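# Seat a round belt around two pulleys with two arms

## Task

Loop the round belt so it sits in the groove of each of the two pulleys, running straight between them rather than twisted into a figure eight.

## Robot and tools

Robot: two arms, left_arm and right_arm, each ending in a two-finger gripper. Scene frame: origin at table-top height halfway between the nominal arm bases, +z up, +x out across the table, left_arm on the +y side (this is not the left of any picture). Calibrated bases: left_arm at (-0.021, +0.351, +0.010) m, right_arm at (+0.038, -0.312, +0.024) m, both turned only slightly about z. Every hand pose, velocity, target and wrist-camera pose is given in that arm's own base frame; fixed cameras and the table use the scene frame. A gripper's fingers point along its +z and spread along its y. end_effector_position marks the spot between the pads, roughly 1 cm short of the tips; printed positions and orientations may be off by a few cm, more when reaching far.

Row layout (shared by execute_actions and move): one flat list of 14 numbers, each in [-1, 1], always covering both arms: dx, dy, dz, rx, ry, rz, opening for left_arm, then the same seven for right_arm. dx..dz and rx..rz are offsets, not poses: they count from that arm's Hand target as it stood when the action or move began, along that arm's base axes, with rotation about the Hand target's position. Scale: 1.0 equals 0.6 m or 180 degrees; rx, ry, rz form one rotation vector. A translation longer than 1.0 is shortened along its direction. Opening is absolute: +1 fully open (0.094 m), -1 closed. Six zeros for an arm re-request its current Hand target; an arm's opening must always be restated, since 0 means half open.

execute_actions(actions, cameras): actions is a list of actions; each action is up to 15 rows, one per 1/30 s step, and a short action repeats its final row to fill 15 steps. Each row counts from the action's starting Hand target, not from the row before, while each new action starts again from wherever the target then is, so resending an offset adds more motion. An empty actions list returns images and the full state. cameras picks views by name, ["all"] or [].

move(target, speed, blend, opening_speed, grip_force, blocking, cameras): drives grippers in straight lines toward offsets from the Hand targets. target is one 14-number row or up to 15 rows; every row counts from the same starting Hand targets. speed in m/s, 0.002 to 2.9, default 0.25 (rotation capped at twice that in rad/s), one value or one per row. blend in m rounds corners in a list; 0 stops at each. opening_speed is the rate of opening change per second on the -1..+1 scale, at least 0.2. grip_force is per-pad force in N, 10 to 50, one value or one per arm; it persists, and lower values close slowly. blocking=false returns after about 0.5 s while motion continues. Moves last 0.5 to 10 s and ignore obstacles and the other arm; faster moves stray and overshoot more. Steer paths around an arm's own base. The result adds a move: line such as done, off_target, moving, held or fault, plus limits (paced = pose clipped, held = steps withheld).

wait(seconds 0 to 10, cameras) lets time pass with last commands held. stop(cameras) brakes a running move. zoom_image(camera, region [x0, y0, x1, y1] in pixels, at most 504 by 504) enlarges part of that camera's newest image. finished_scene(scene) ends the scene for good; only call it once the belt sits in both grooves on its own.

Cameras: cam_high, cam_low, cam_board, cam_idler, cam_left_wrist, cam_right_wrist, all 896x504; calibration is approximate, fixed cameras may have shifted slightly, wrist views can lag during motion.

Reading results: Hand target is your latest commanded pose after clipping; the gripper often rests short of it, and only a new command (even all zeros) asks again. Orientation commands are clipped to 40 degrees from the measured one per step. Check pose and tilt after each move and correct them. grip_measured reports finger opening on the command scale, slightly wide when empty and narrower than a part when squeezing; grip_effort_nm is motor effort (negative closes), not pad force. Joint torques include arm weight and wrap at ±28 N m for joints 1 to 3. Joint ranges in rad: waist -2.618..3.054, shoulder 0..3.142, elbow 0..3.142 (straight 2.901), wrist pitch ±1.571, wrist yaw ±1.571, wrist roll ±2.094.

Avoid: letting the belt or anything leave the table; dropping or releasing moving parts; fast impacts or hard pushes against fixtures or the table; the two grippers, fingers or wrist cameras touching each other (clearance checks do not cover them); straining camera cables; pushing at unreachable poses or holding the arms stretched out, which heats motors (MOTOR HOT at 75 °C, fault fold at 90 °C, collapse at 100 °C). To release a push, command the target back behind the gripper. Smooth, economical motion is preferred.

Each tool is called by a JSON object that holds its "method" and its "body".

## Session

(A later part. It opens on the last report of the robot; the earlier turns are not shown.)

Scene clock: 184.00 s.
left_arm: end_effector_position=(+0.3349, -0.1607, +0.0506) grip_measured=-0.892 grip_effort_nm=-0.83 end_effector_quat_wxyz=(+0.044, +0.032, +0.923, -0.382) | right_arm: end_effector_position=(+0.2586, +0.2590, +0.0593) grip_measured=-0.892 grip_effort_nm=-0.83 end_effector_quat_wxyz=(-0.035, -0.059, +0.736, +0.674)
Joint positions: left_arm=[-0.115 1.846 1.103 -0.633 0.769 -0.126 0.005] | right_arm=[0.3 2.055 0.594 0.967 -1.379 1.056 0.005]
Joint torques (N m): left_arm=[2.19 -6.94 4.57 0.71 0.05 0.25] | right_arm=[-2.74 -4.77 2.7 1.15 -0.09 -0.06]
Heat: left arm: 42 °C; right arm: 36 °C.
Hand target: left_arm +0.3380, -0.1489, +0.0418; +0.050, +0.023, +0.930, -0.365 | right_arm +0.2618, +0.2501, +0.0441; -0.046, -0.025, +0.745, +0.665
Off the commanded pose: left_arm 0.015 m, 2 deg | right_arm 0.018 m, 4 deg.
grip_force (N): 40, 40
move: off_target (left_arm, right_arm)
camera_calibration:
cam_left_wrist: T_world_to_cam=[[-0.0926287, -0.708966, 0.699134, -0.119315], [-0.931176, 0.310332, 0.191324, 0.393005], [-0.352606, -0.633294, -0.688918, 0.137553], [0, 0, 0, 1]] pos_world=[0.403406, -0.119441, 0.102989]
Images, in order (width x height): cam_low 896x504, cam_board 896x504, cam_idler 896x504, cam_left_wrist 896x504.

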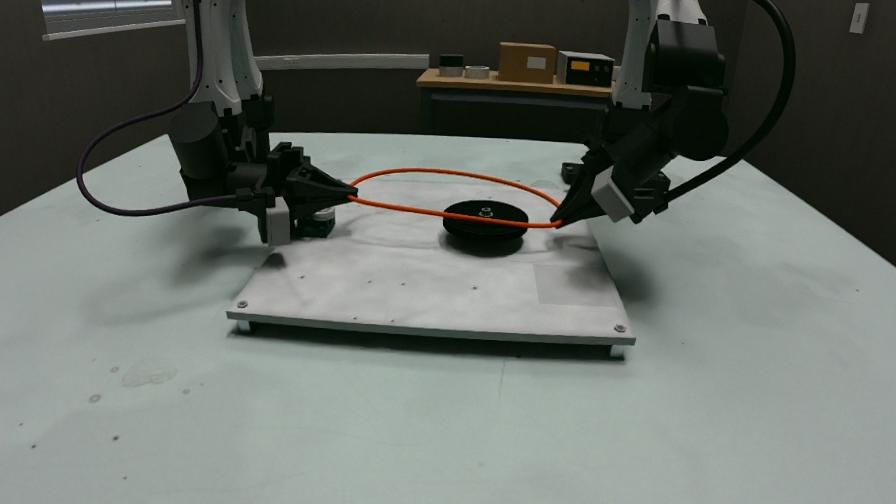

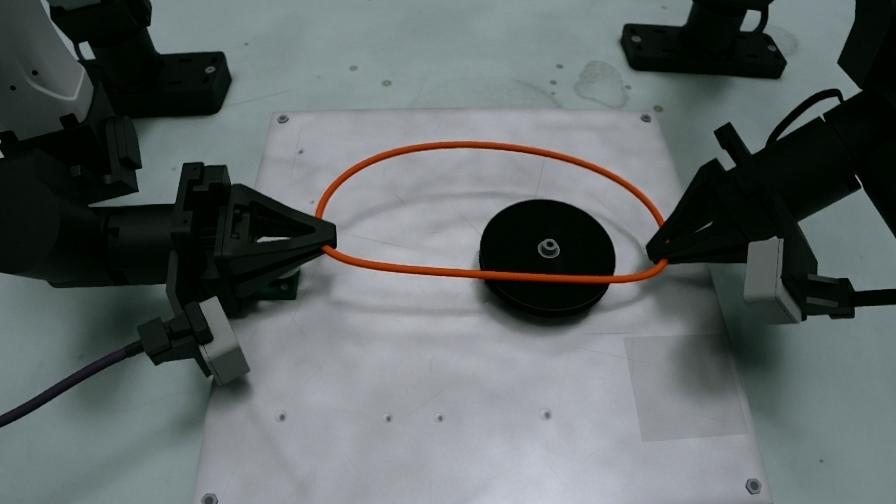

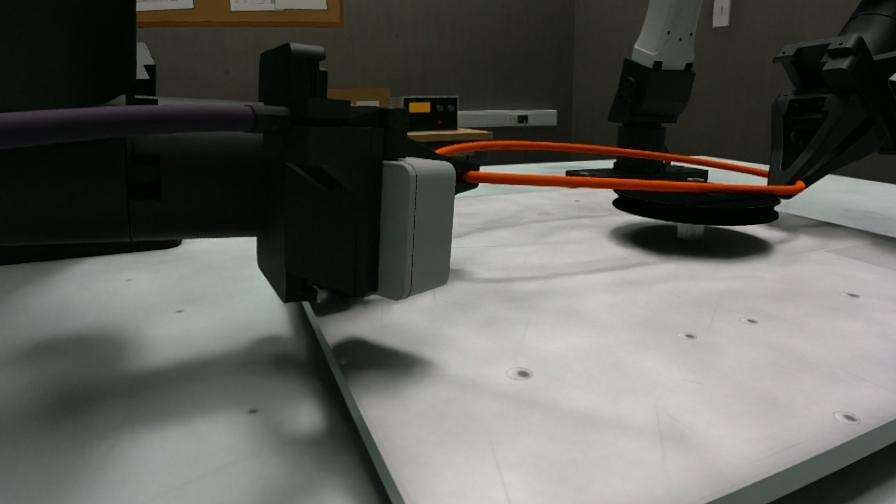

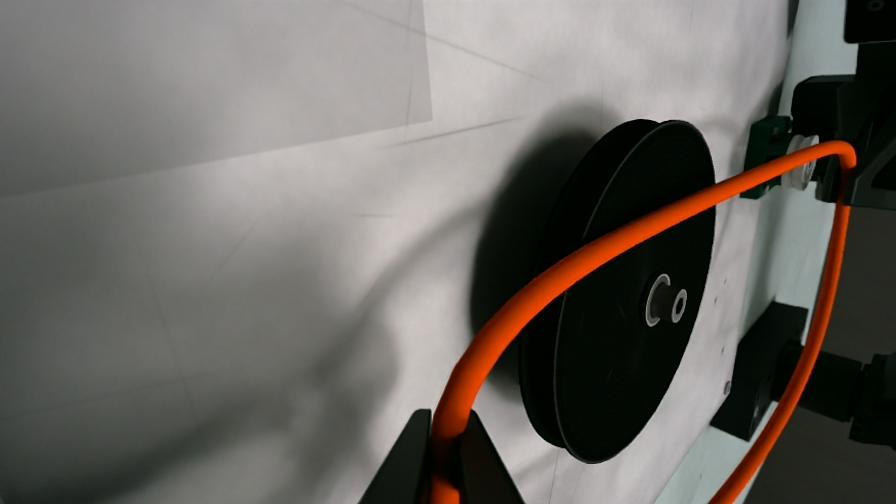

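{"method": "move", "body": {"target": [[0.012,0.0,0.05,0,0,0.03,-1,0.012,0.02,0.035,0,0,-0.03,-1],[0.03,0.0,0.05,0,0,0.05,-1,0.03,0.02,0.035,0,0,-0.05,-1]], "speed": 0.08, "cameras": ["cam_low","cam_board","cam_idler","cam_left_wrist"]}}

Scene clock: 187.00 s.
left_arm: end_effector_position=(+0.3465, -0.1599, +0.0658) grip_measured=-0.892 grip_effort_nm=-0.83 end_effector_quat_wxyz=(+0.050, -0.040, +0.921, -0.383) | right_arm: end_effector_position=(+0.2761, +0.2652, +0.0667) grip_measured=-0.892 grip_effort_nm=-0.83 end_effector_quat_wxyz=(-0.008, +0.022, +0.744, +0.668)
Joint positions: left_arm=[-0.115 1.801 1.103 -0.59 0.752 -0.315 0.005] | right_arm=[0.326 2.046 0.545 1.189 -1.212 1.321 0.005]
Joint torques (N m): left_arm=[1.25 -9.99 6.15 0.85 -0.23 -0.06] | right_arm=[-0.84 -6.64 2.14 2.02 0.12 0.08]
Heat: left arm: 42 °C; right arm: 36 °C.
Hand target: left_arm +0.3561, -0.1489, +0.0718; +0.079, -0.050, +0.929, -0.359 | right_arm +0.2798, +0.2622, +0.0650; +0.006, +0.034, +0.745, +0.666
Off the commanded pose: left_arm 0.016 m, 4 deg | right_arm 0.005 m, 2 deg.
grip_force (N): 40, 40
move: off_target (left_arm)
camera_calibration:
cam_left_wrist: T_world_to_cam=[[0.0348786, -0.705378, 0.707973, -0.172533], [-0.95587, 0.183231, 0.229651, 0.386293], [-0.291713, -0.68474, -0.667859, 0.121983], [0, 0, 0, 1]] pos_world=[0.410848, -0.108955, 0.114904]
Images, in order (width x height): cam_low 896x504, cam_board 896x504, cam_idler 896x504, cam_left_wrist 896x504.

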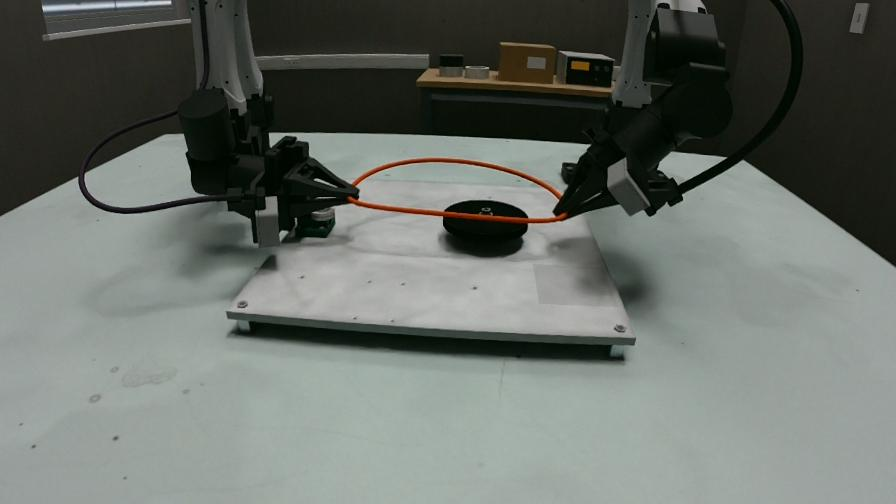

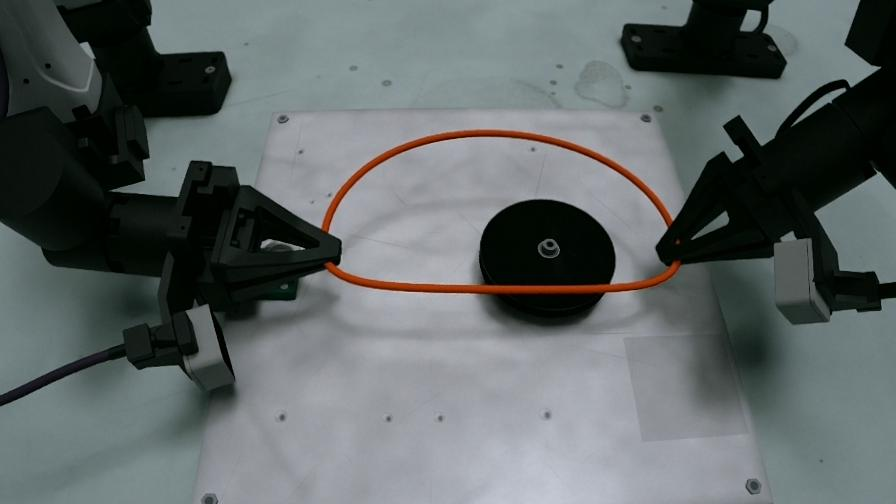

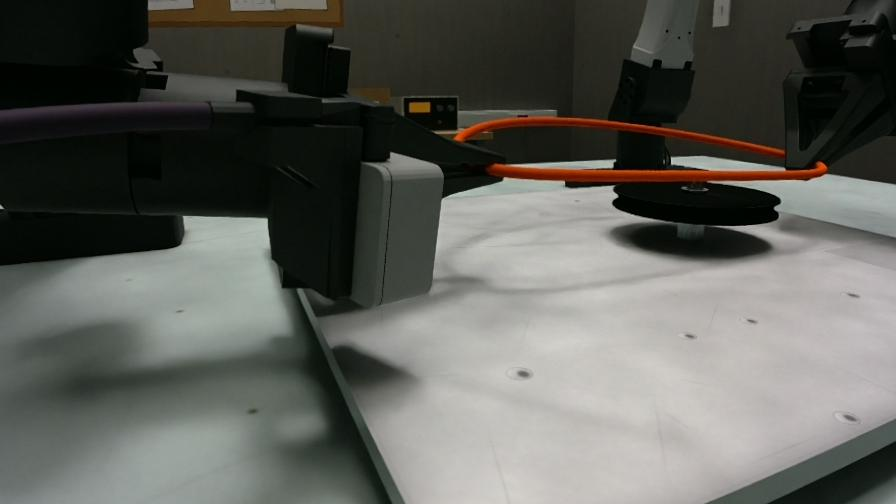

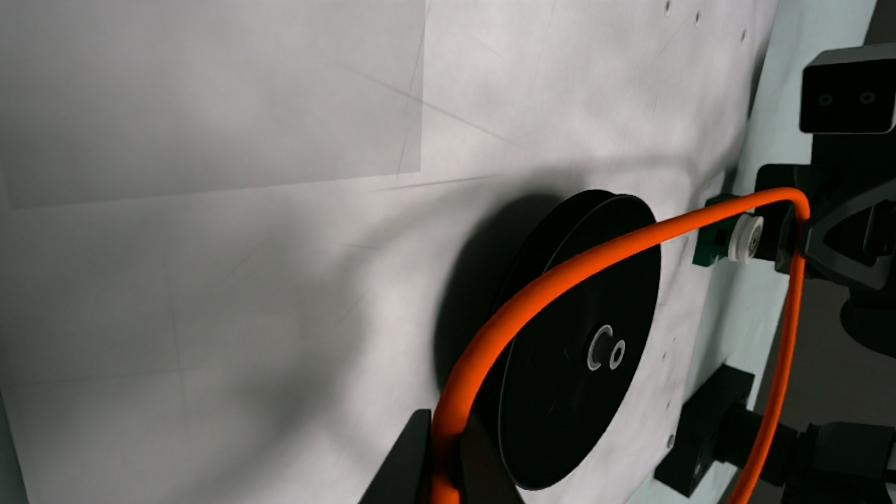

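{"method": "move", "body": {"target": [[0.035,0.008,0.0,0,0,0,-1,0.035,0.0,0.0,0,0,0,-1],[0.035,0.01,-0.05,0,0,0,-1,0.035,-0.02,-0.035,0,0,0,-1]], "speed": 0.08, "cameras": ["cam_low","cam_board","cam_idler","cam_left_wrist"]}}

{"method": "zoom_image", "body": {"camera": "cam_idler", "region": [560, 130, 860, 290]}}

{"method": "zoom_image", "body": {"camera": "cam_low", "region": [330, 150, 610, 290]}}

Scene clock: 189.87 s.
left_arm: end_effector_position=(+0.3709, -0.1608, +0.0524) grip_measured=-0.892 grip_effort_nm=-0.83 end_effector_quat_wxyz=(+0.067, -0.033, +0.920, -0.385) | right_arm: end_effector_position=(+0.2917, +0.2599, +0.0548) grip_measured=-0.893 grip_effort_nm=-0.83 end_effector_quat_wxyz=(-0.005, +0.014, +0.740, +0.672)
Joint positions: left_arm=[-0.11 1.89 1.151 -0.519 0.752 -0.307 0.005] | right_arm=[0.291 2.135 0.608 1.213 -1.253 1.299 0.005]
Joint torques (N m): left_arm=[2.93 -7.51 4.78 0.91 -0.17 0.22] | right_arm=[-3.12 -5 3.07 1.62 0.04 -0.21]
Heat: left arm: 42 °C; right arm: 36 °C.
Hand target: left_arm +0.3771, -0.1430, +0.0418; +0.078, -0.049, +0.929, -0.359 | right_arm +0.3008, +0.2502, +0.0441; +0.006, +0.034, +0.745, +0.666
Off the commanded pose: left_arm 0.022 m, 4 deg | right_arm 0.017 m, 3 deg.
grip_force (N): 40, 40
move: off_target (left_arm, right_arm)
camera_calibration:
cam_left_wrist: T_world_to_cam=[[0.00913613, -0.70333, 0.710804, -0.154804], [-0.963504, 0.18399, 0.19444, 0.417808], [-0.267536, -0.68664, -0.675981, 0.110674], [0, 0, 0, 1]] pos_world=[0.433583, -0.109758, 0.10361]
Images, in order (width x height): cam_low 896x504, cam_board 896x504, cam_idler 896x504, cam_left_wrist 896x504.

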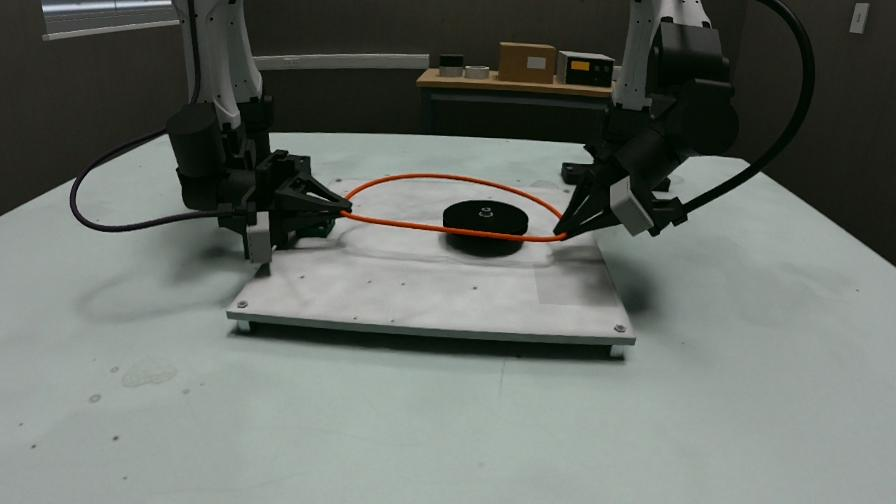

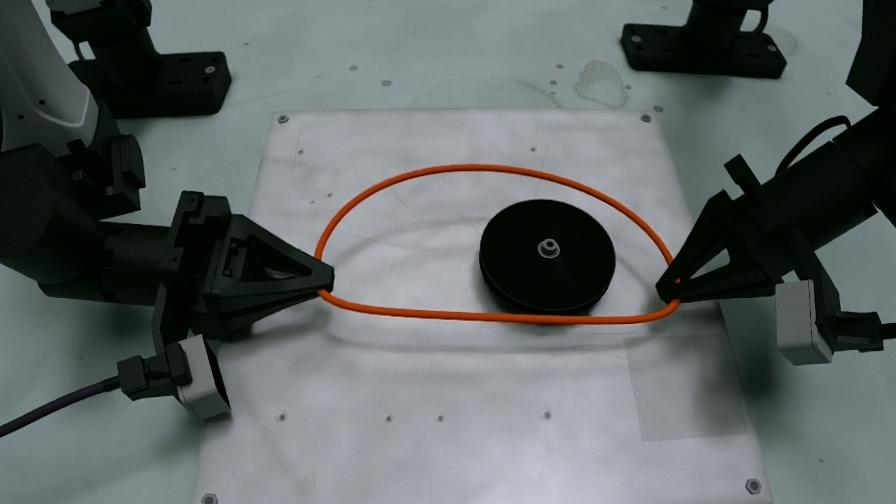

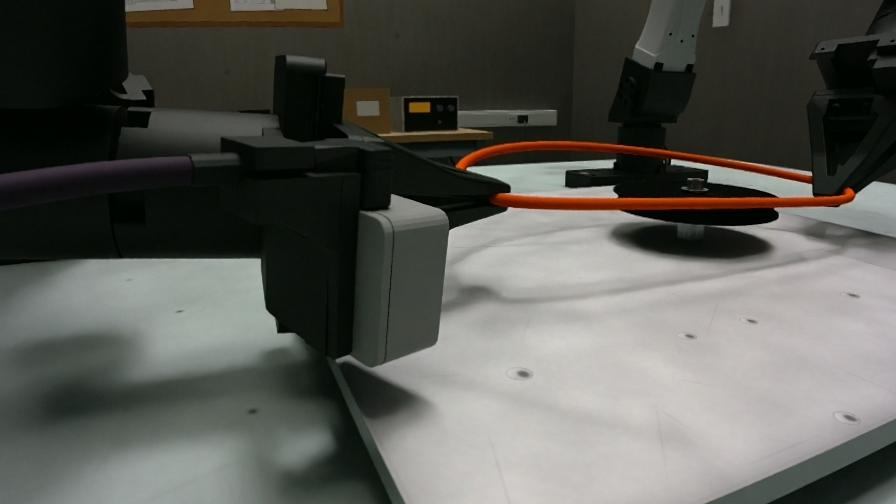

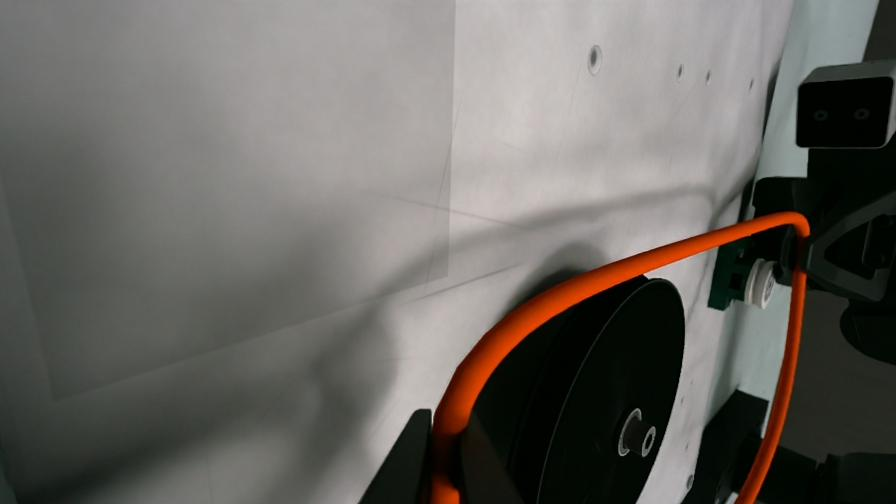

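Scaled by 1.680 from the camera's 896x504 image, which has a finer 1280x720 frame.

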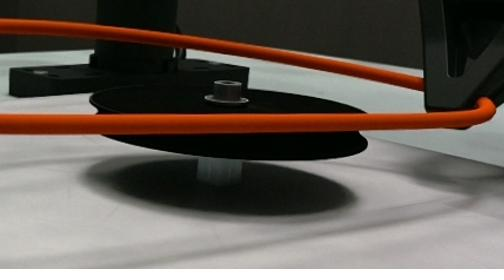

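Scaled by 1.800 from the camera's 896x504 image, which has a finer 1280x720 frame.

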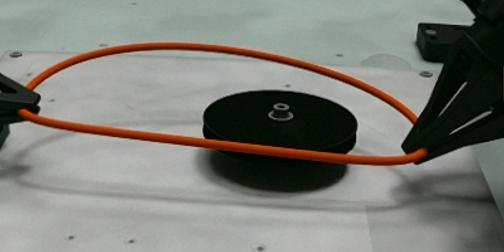

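{"method": "move", "body": {"target": [[-0.008,0.0,-0.018,0,-0.05,0.0,-1,-0.008,0.0,-0.012,0,-0.05,0,-1]], "speed": 0.08, "cameras": ["cam_low","cam_board","cam_idler","cam_left_wrist"]}}

{"method": "zoom_image", "body": {"camera": "cam_idler", "region": [560, 130, 860, 290]}}

{"method": "zoom_image", "body": {"camera": "cam_low", "region": [330, 150, 610, 290]}}

Scene clock: 192.50 s.
left_arm: end_effector_position=(+0.3655, -0.1611, +0.0321) grip_measured=-0.892 grip_effort_nm=-0.83 end_effector_quat_wxyz=(+0.127, -0.007, +0.909, -0.396) | right_arm: end_effector_position=(+0.2938, +0.2606, +0.0600) grip_measured=-0.894 grip_effort_nm=-0.82 end_effector_quat_wxyz=(+0.065, -0.057, +0.727, +0.681)
Joint positions: left_arm=[-0.11 1.858 0.961 -0.227 0.759 -0.305 0.005] | right_arm=[0.291 2.174 0.608 1.358 -1.256 1.2 0.005]
Joint torques (N m): left_arm=[2.41 -9.96 4.15 1.04 -0.4 0.19] | right_arm=[-2.39 -4.21 0.76 1.5 0.29 -0.3]
Heat: left arm: 42 °C; right arm: 36 °C.
Hand target: left_arm +0.3723, -0.1430, +0.0310; +0.151, -0.021, +0.920, -0.362 | right_arm +0.2960, +0.2502, +0.0368; +0.065, -0.018, +0.742, +0.667
Off the commanded pose: left_arm 0.019 m, 5 deg | right_arm 0.025 m, 5 deg.
grip_force (N): 40, 40
move: off_target (left_arm, right_arm)
camera_calibration:
cam_left_wrist: T_world_to_cam=[[-0.0885531, -0.688391, 0.719914, -0.102701], [-0.979792, 0.190337, 0.0614836, 0.42784], [-0.179351, -0.699921, -0.691334, 0.0613698], [0, 0, 0, 1]] pos_world=[0.421106, -0.109178, 0.0900579]
Images, in order (width x height): cam_low 896x504, cam_board 896x504, cam_idler 896x504, cam_left_wrist 896x504.

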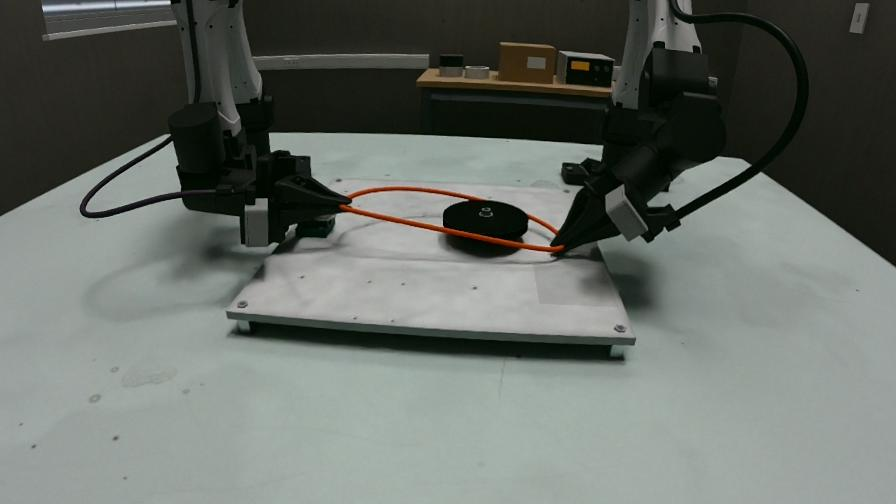

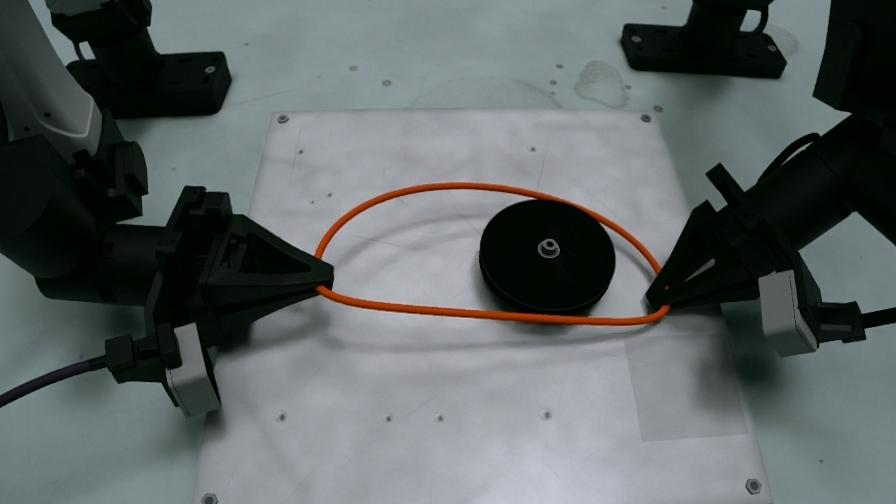

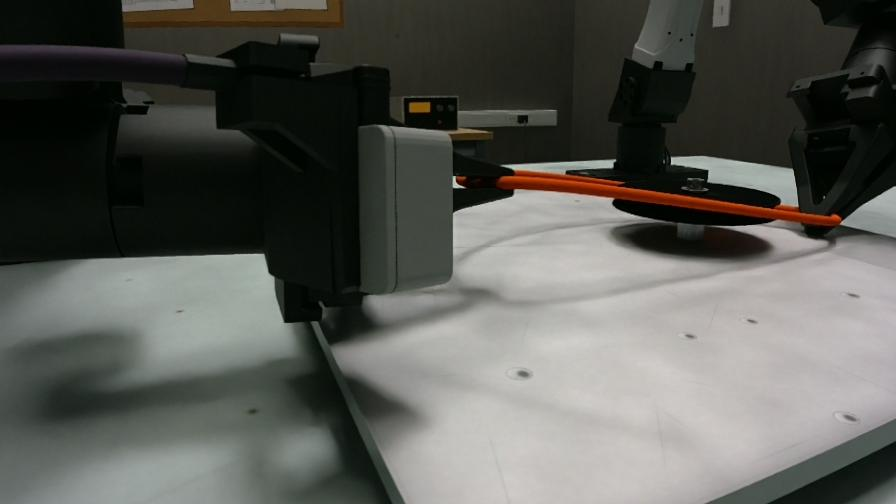

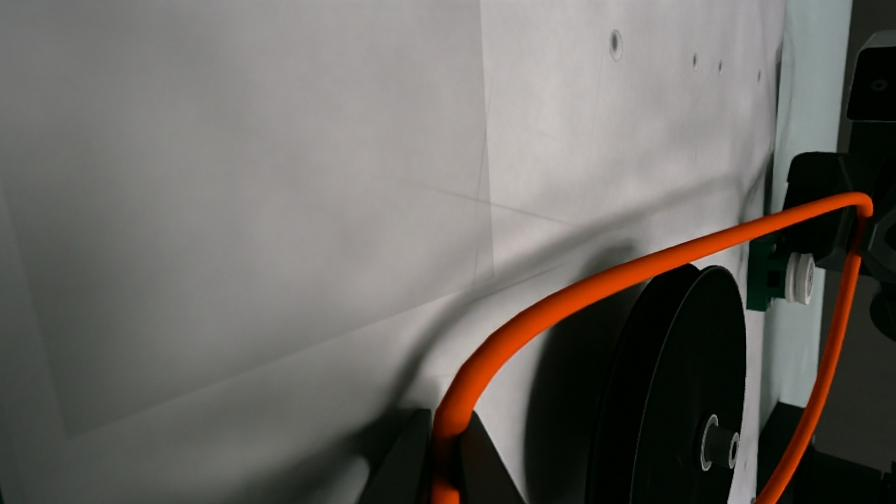

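Scaled by 1.680 from the camera's 896x504 image, which has a finer 1280x720 frame.

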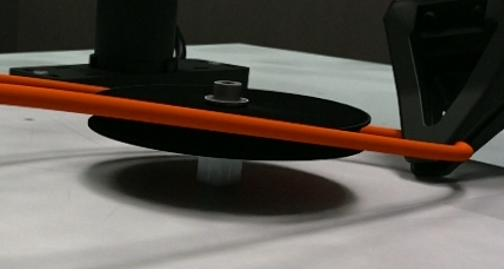

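Scaled by 1.800 from the camera's 896x504 image, which has a finer 1280x720 frame.

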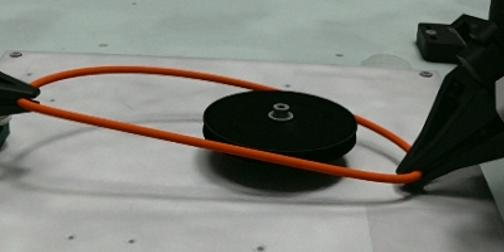

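{"method": "move", "body": {"target": [[0,0.0,0.012,0,0,0.0,-1,0,0.0,-0.022,0,0,0,-1]], "speed": 0.08, "cameras": ["cam_low","cam_board","cam_idler","cam_left_wrist"]}}

{"method": "zoom_image", "body": {"camera": "cam_idler", "region": [560, 130, 860, 290]}}

{"method": "zoom_image", "body": {"camera": "cam_low", "region": [330, 150, 610, 290]}}

{"method": "zoom_image", "body": {"camera": "cam_board", "region": [400, 140, 690, 340]}}

Scene clock: 194.23 s.
left_arm: end_effector_position=(+0.3662, -0.1615, +0.0381) grip_measured=-0.892 grip_effort_nm=-0.83 end_effector_quat_wxyz=(+0.132, -0.003, +0.908, -0.398) | right_arm: end_effector_position=(+0.2977, +0.2576, +0.0562) grip_measured=-0.897 grip_effort_nm=-0.82 end_effector_quat_wxyz=(+0.087, -0.062, +0.722, +0.683)
Joint positions: left_arm=[-0.11 1.842 0.961 -0.23 0.762 -0.305 0.005] | right_arm=[0.281 2.218 0.608 1.45 -1.245 1.206 0.005]
Joint torques (N m): left_arm=[2.41 -10.03 5.08 0.82 -0.43 0.18] | right_arm=[-1.46 -2.77 0.92 1.17 0.23 -0.36]
Heat: left arm: 43 °C; right arm: 36 °C.
Hand target: left_arm +0.3723, -0.1430, +0.0382; +0.151, -0.021, +0.920, -0.362 | right_arm +0.2960, +0.2502, +0.0236; +0.065, -0.018, +0.742, +0.667
Off the commanded pose: left_arm 0.020 m, 5 deg | right_arm 0.033 m, 6 deg.
grip_force (N): 40, 40
move: off_target (left_arm, right_arm)
camera_calibration:
cam_left_wrist: T_world_to_cam=[[-0.0993963, -0.6852, 0.721541, -0.102919], [-0.980265, 0.191959, 0.047254, 0.429157], [-0.170885, -0.702604, -0.690758, 0.0617957], [0, 0, 0, 1]] pos_world=[0.421017, -0.109483, 0.0966667]
Images, in order (width x height): cam_low 896x504, cam_board 896x504, cam_idler 896x504, cam_left_wrist 896x504.

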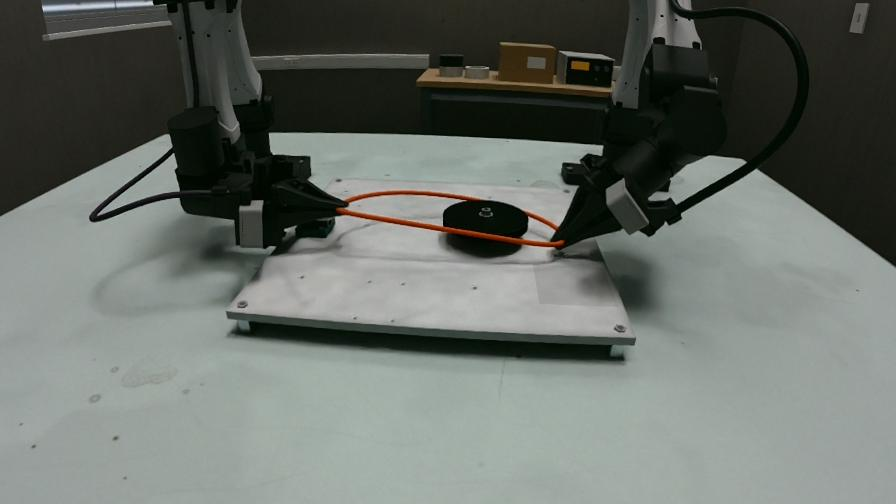

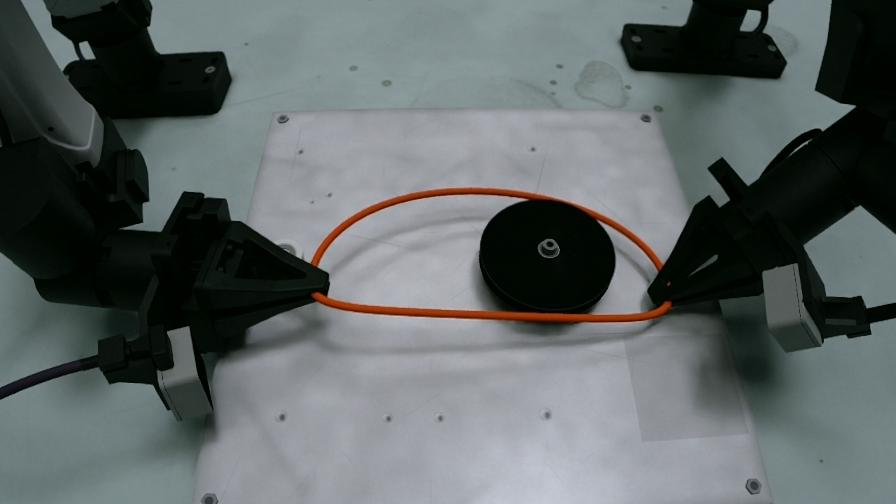

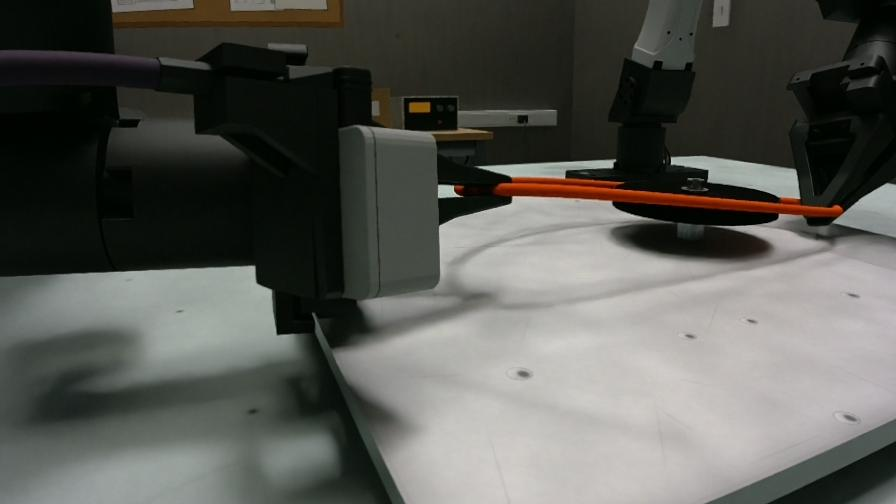

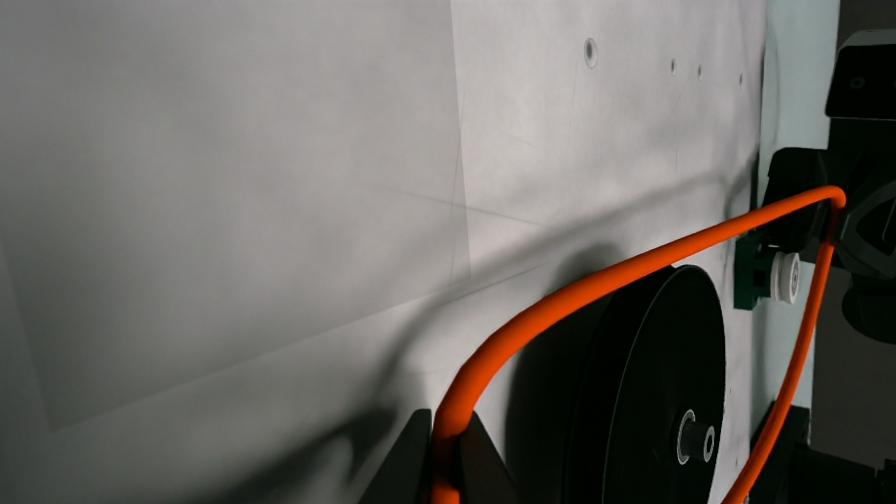

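Scaled by 1.680 from the camera's 896x504 image, which has a finer 1280x720 frame.

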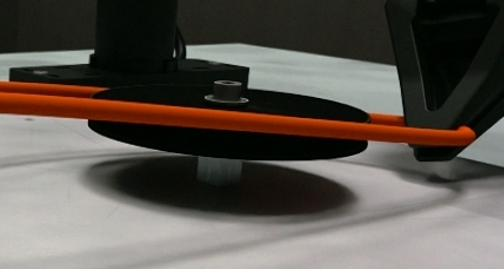

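Scaled by 1.800 from the camera's 896x504 image, which has a finer 1280x720 frame.

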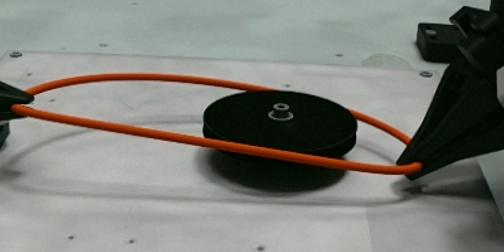

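Scaled by 1.738 from the camera's 896x504 image, which has a finer 1280x720 frame.

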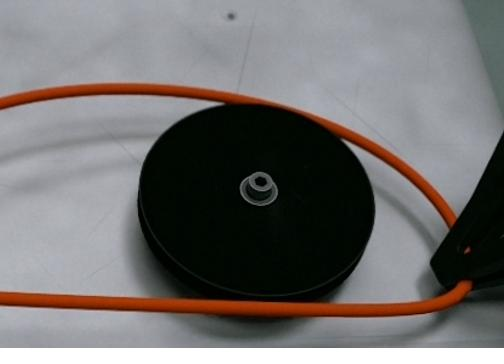

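{"method": "move", "body": {"target": [[-0.015,-0.01,0.004,0,0,0.0,-1,-0.01,-0.05,0.005,0,0,0,-1],[-0.03,-0.04,0.004,0,0,0.0,-1,-0.02,-0.1,0.012,0,0,0,-1]], "speed": 0.06, "cameras": ["all"]}}

{"method": "zoom_image", "body": {"camera": "cam_idler", "region": [560, 130, 860, 290]}}

{"method": "zoom_image", "body": {"camera": "cam_low", "region": [330, 150, 610, 290]}}

{"method": "zoom_image", "body": {"camera": "cam_board", "region": [400, 140, 690, 340]}}

Scene clock: 197.57 s.
left_arm: end_effector_position=(+0.3519, -0.1902, +0.0472) grip_measured=-0.892 grip_effort_nm=-0.83 end_effector_quat_wxyz=(+0.147, +0.026, +0.902, -0.405) | right_arm: end_effector_position=(+0.2804, +0.2129, +0.0421) grip_measured=-0.897 grip_effort_nm=-0.82 end_effector_quat_wxyz=(+0.076, -0.066, +0.728, +0.678)
Joint positions: left_arm=[-0.197 1.783 0.897 -0.137 0.743 -0.358 0.005] | right_arm=[0.141 2.166 0.529 1.229 -1.394 0.966 0.005]
Joint torques (N m): left_arm=[2.76 -9.99 3.86 0.76 -0.65 -0.29] | right_arm=[-6.72 -6.71 0.39 0.78 -0.26 -0.18]
Heat: left arm: 43 °C; right arm: 36 °C.
Hand target: left_arm +0.3542, -0.1669, +0.0406; +0.151, -0.021, +0.920, -0.362 | right_arm +0.2840, +0.1902, +0.0308; +0.065, -0.018, +0.742, +0.667
Off the commanded pose: left_arm 0.024 m, 8 deg | right_arm 0.026 m, 6 deg.
grip_force (N): 40, 40
move: off_target (left_arm, right_arm)
camera_calibration:
cam_left_wrist: T_world_to_cam=[[-0.165459, -0.672741, 0.72114, -0.104904], [-0.97212, 0.234446, -0.00433347, 0.427854], [-0.166153, -0.701751, -0.692776, 0.0441493], [0, 0, 0, 1]] pos_world=[0.405904, -0.1399, 0.10809]
cam_right_wrist: T_world_to_cam=[[0.200439, -0.075299, -0.976808, 0.00294052], [-0.898481, -0.411623, -0.152635, 0.384815], [-0.390584, 0.908238, -0.15016, 0.0134018], [0, 0, 0, 1]] pos_world=[0.350395, 0.146448, 0.0636212]

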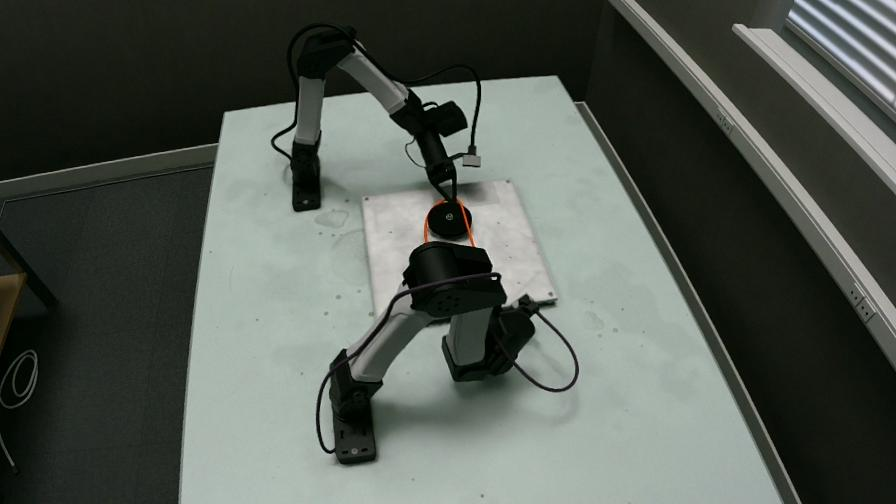

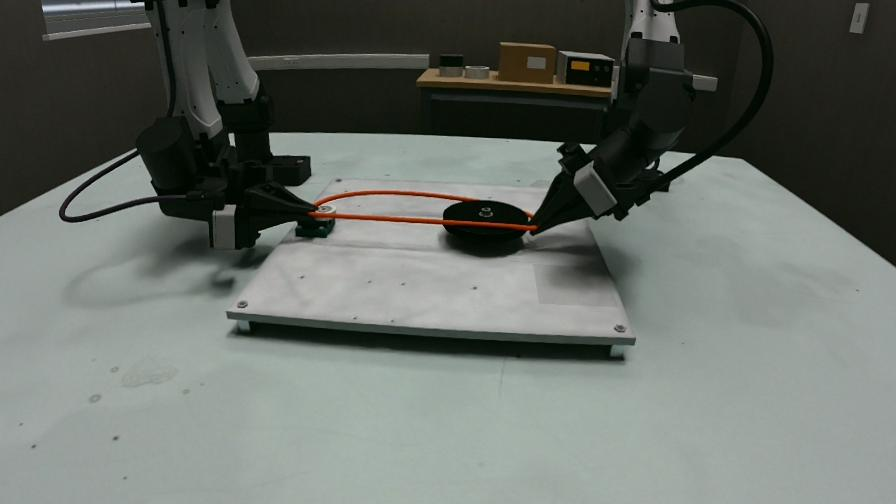

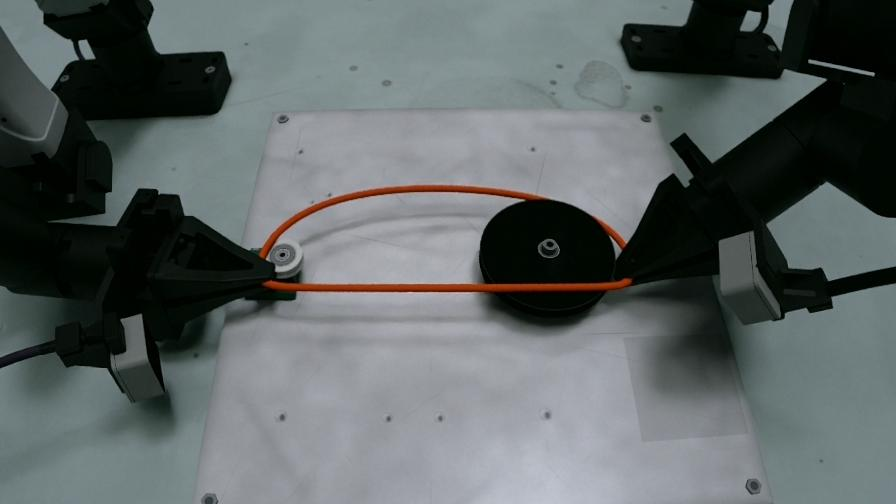

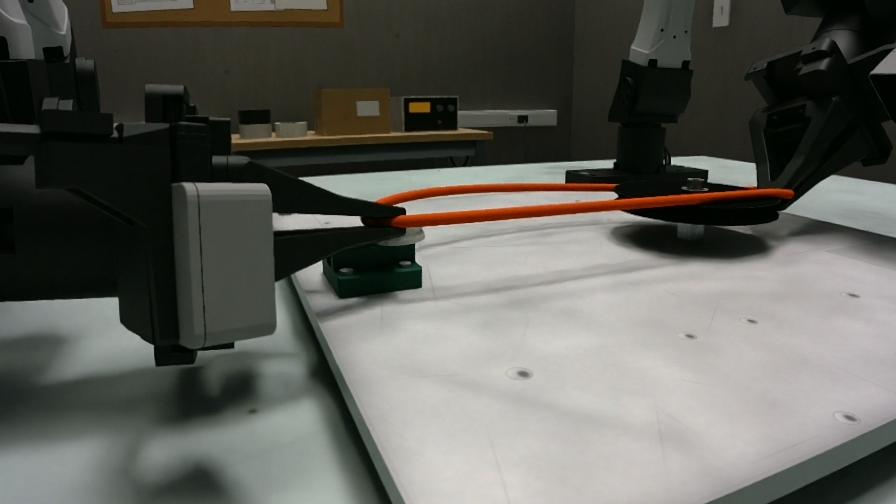

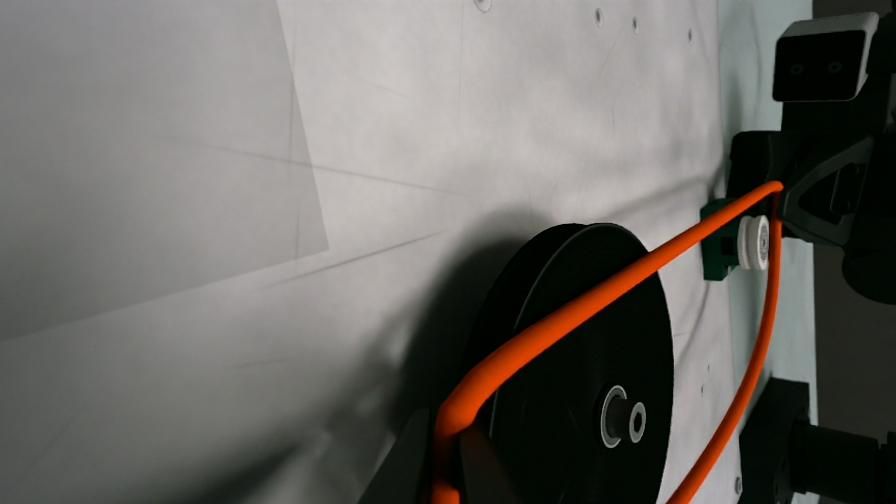

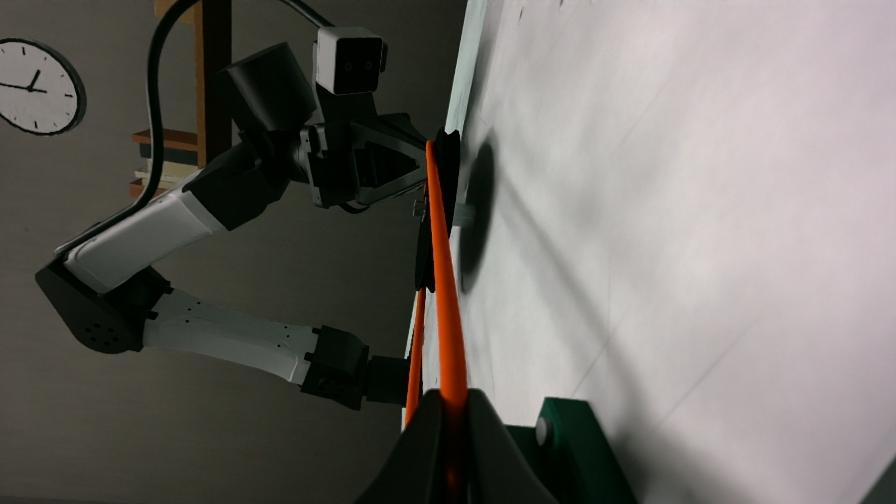

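Scaled by 1.680 from the camera's 896x504 image, which has a finer 1280x720 frame.

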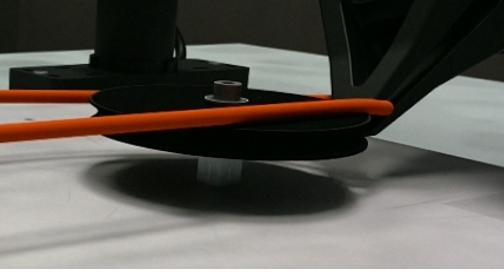

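Scaled by 1.800 from the camera's 896x504 image, which has a finer 1280x720 frame.

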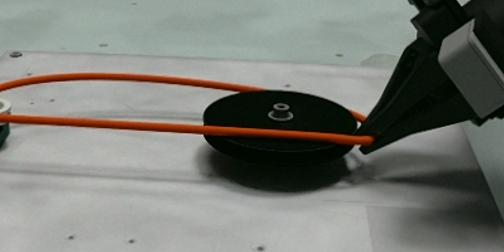

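Scaled by 1.738 from the camera's 896x504 image, which has a finer 1280x720 frame.

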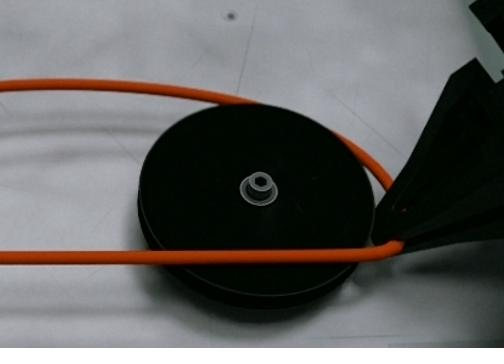

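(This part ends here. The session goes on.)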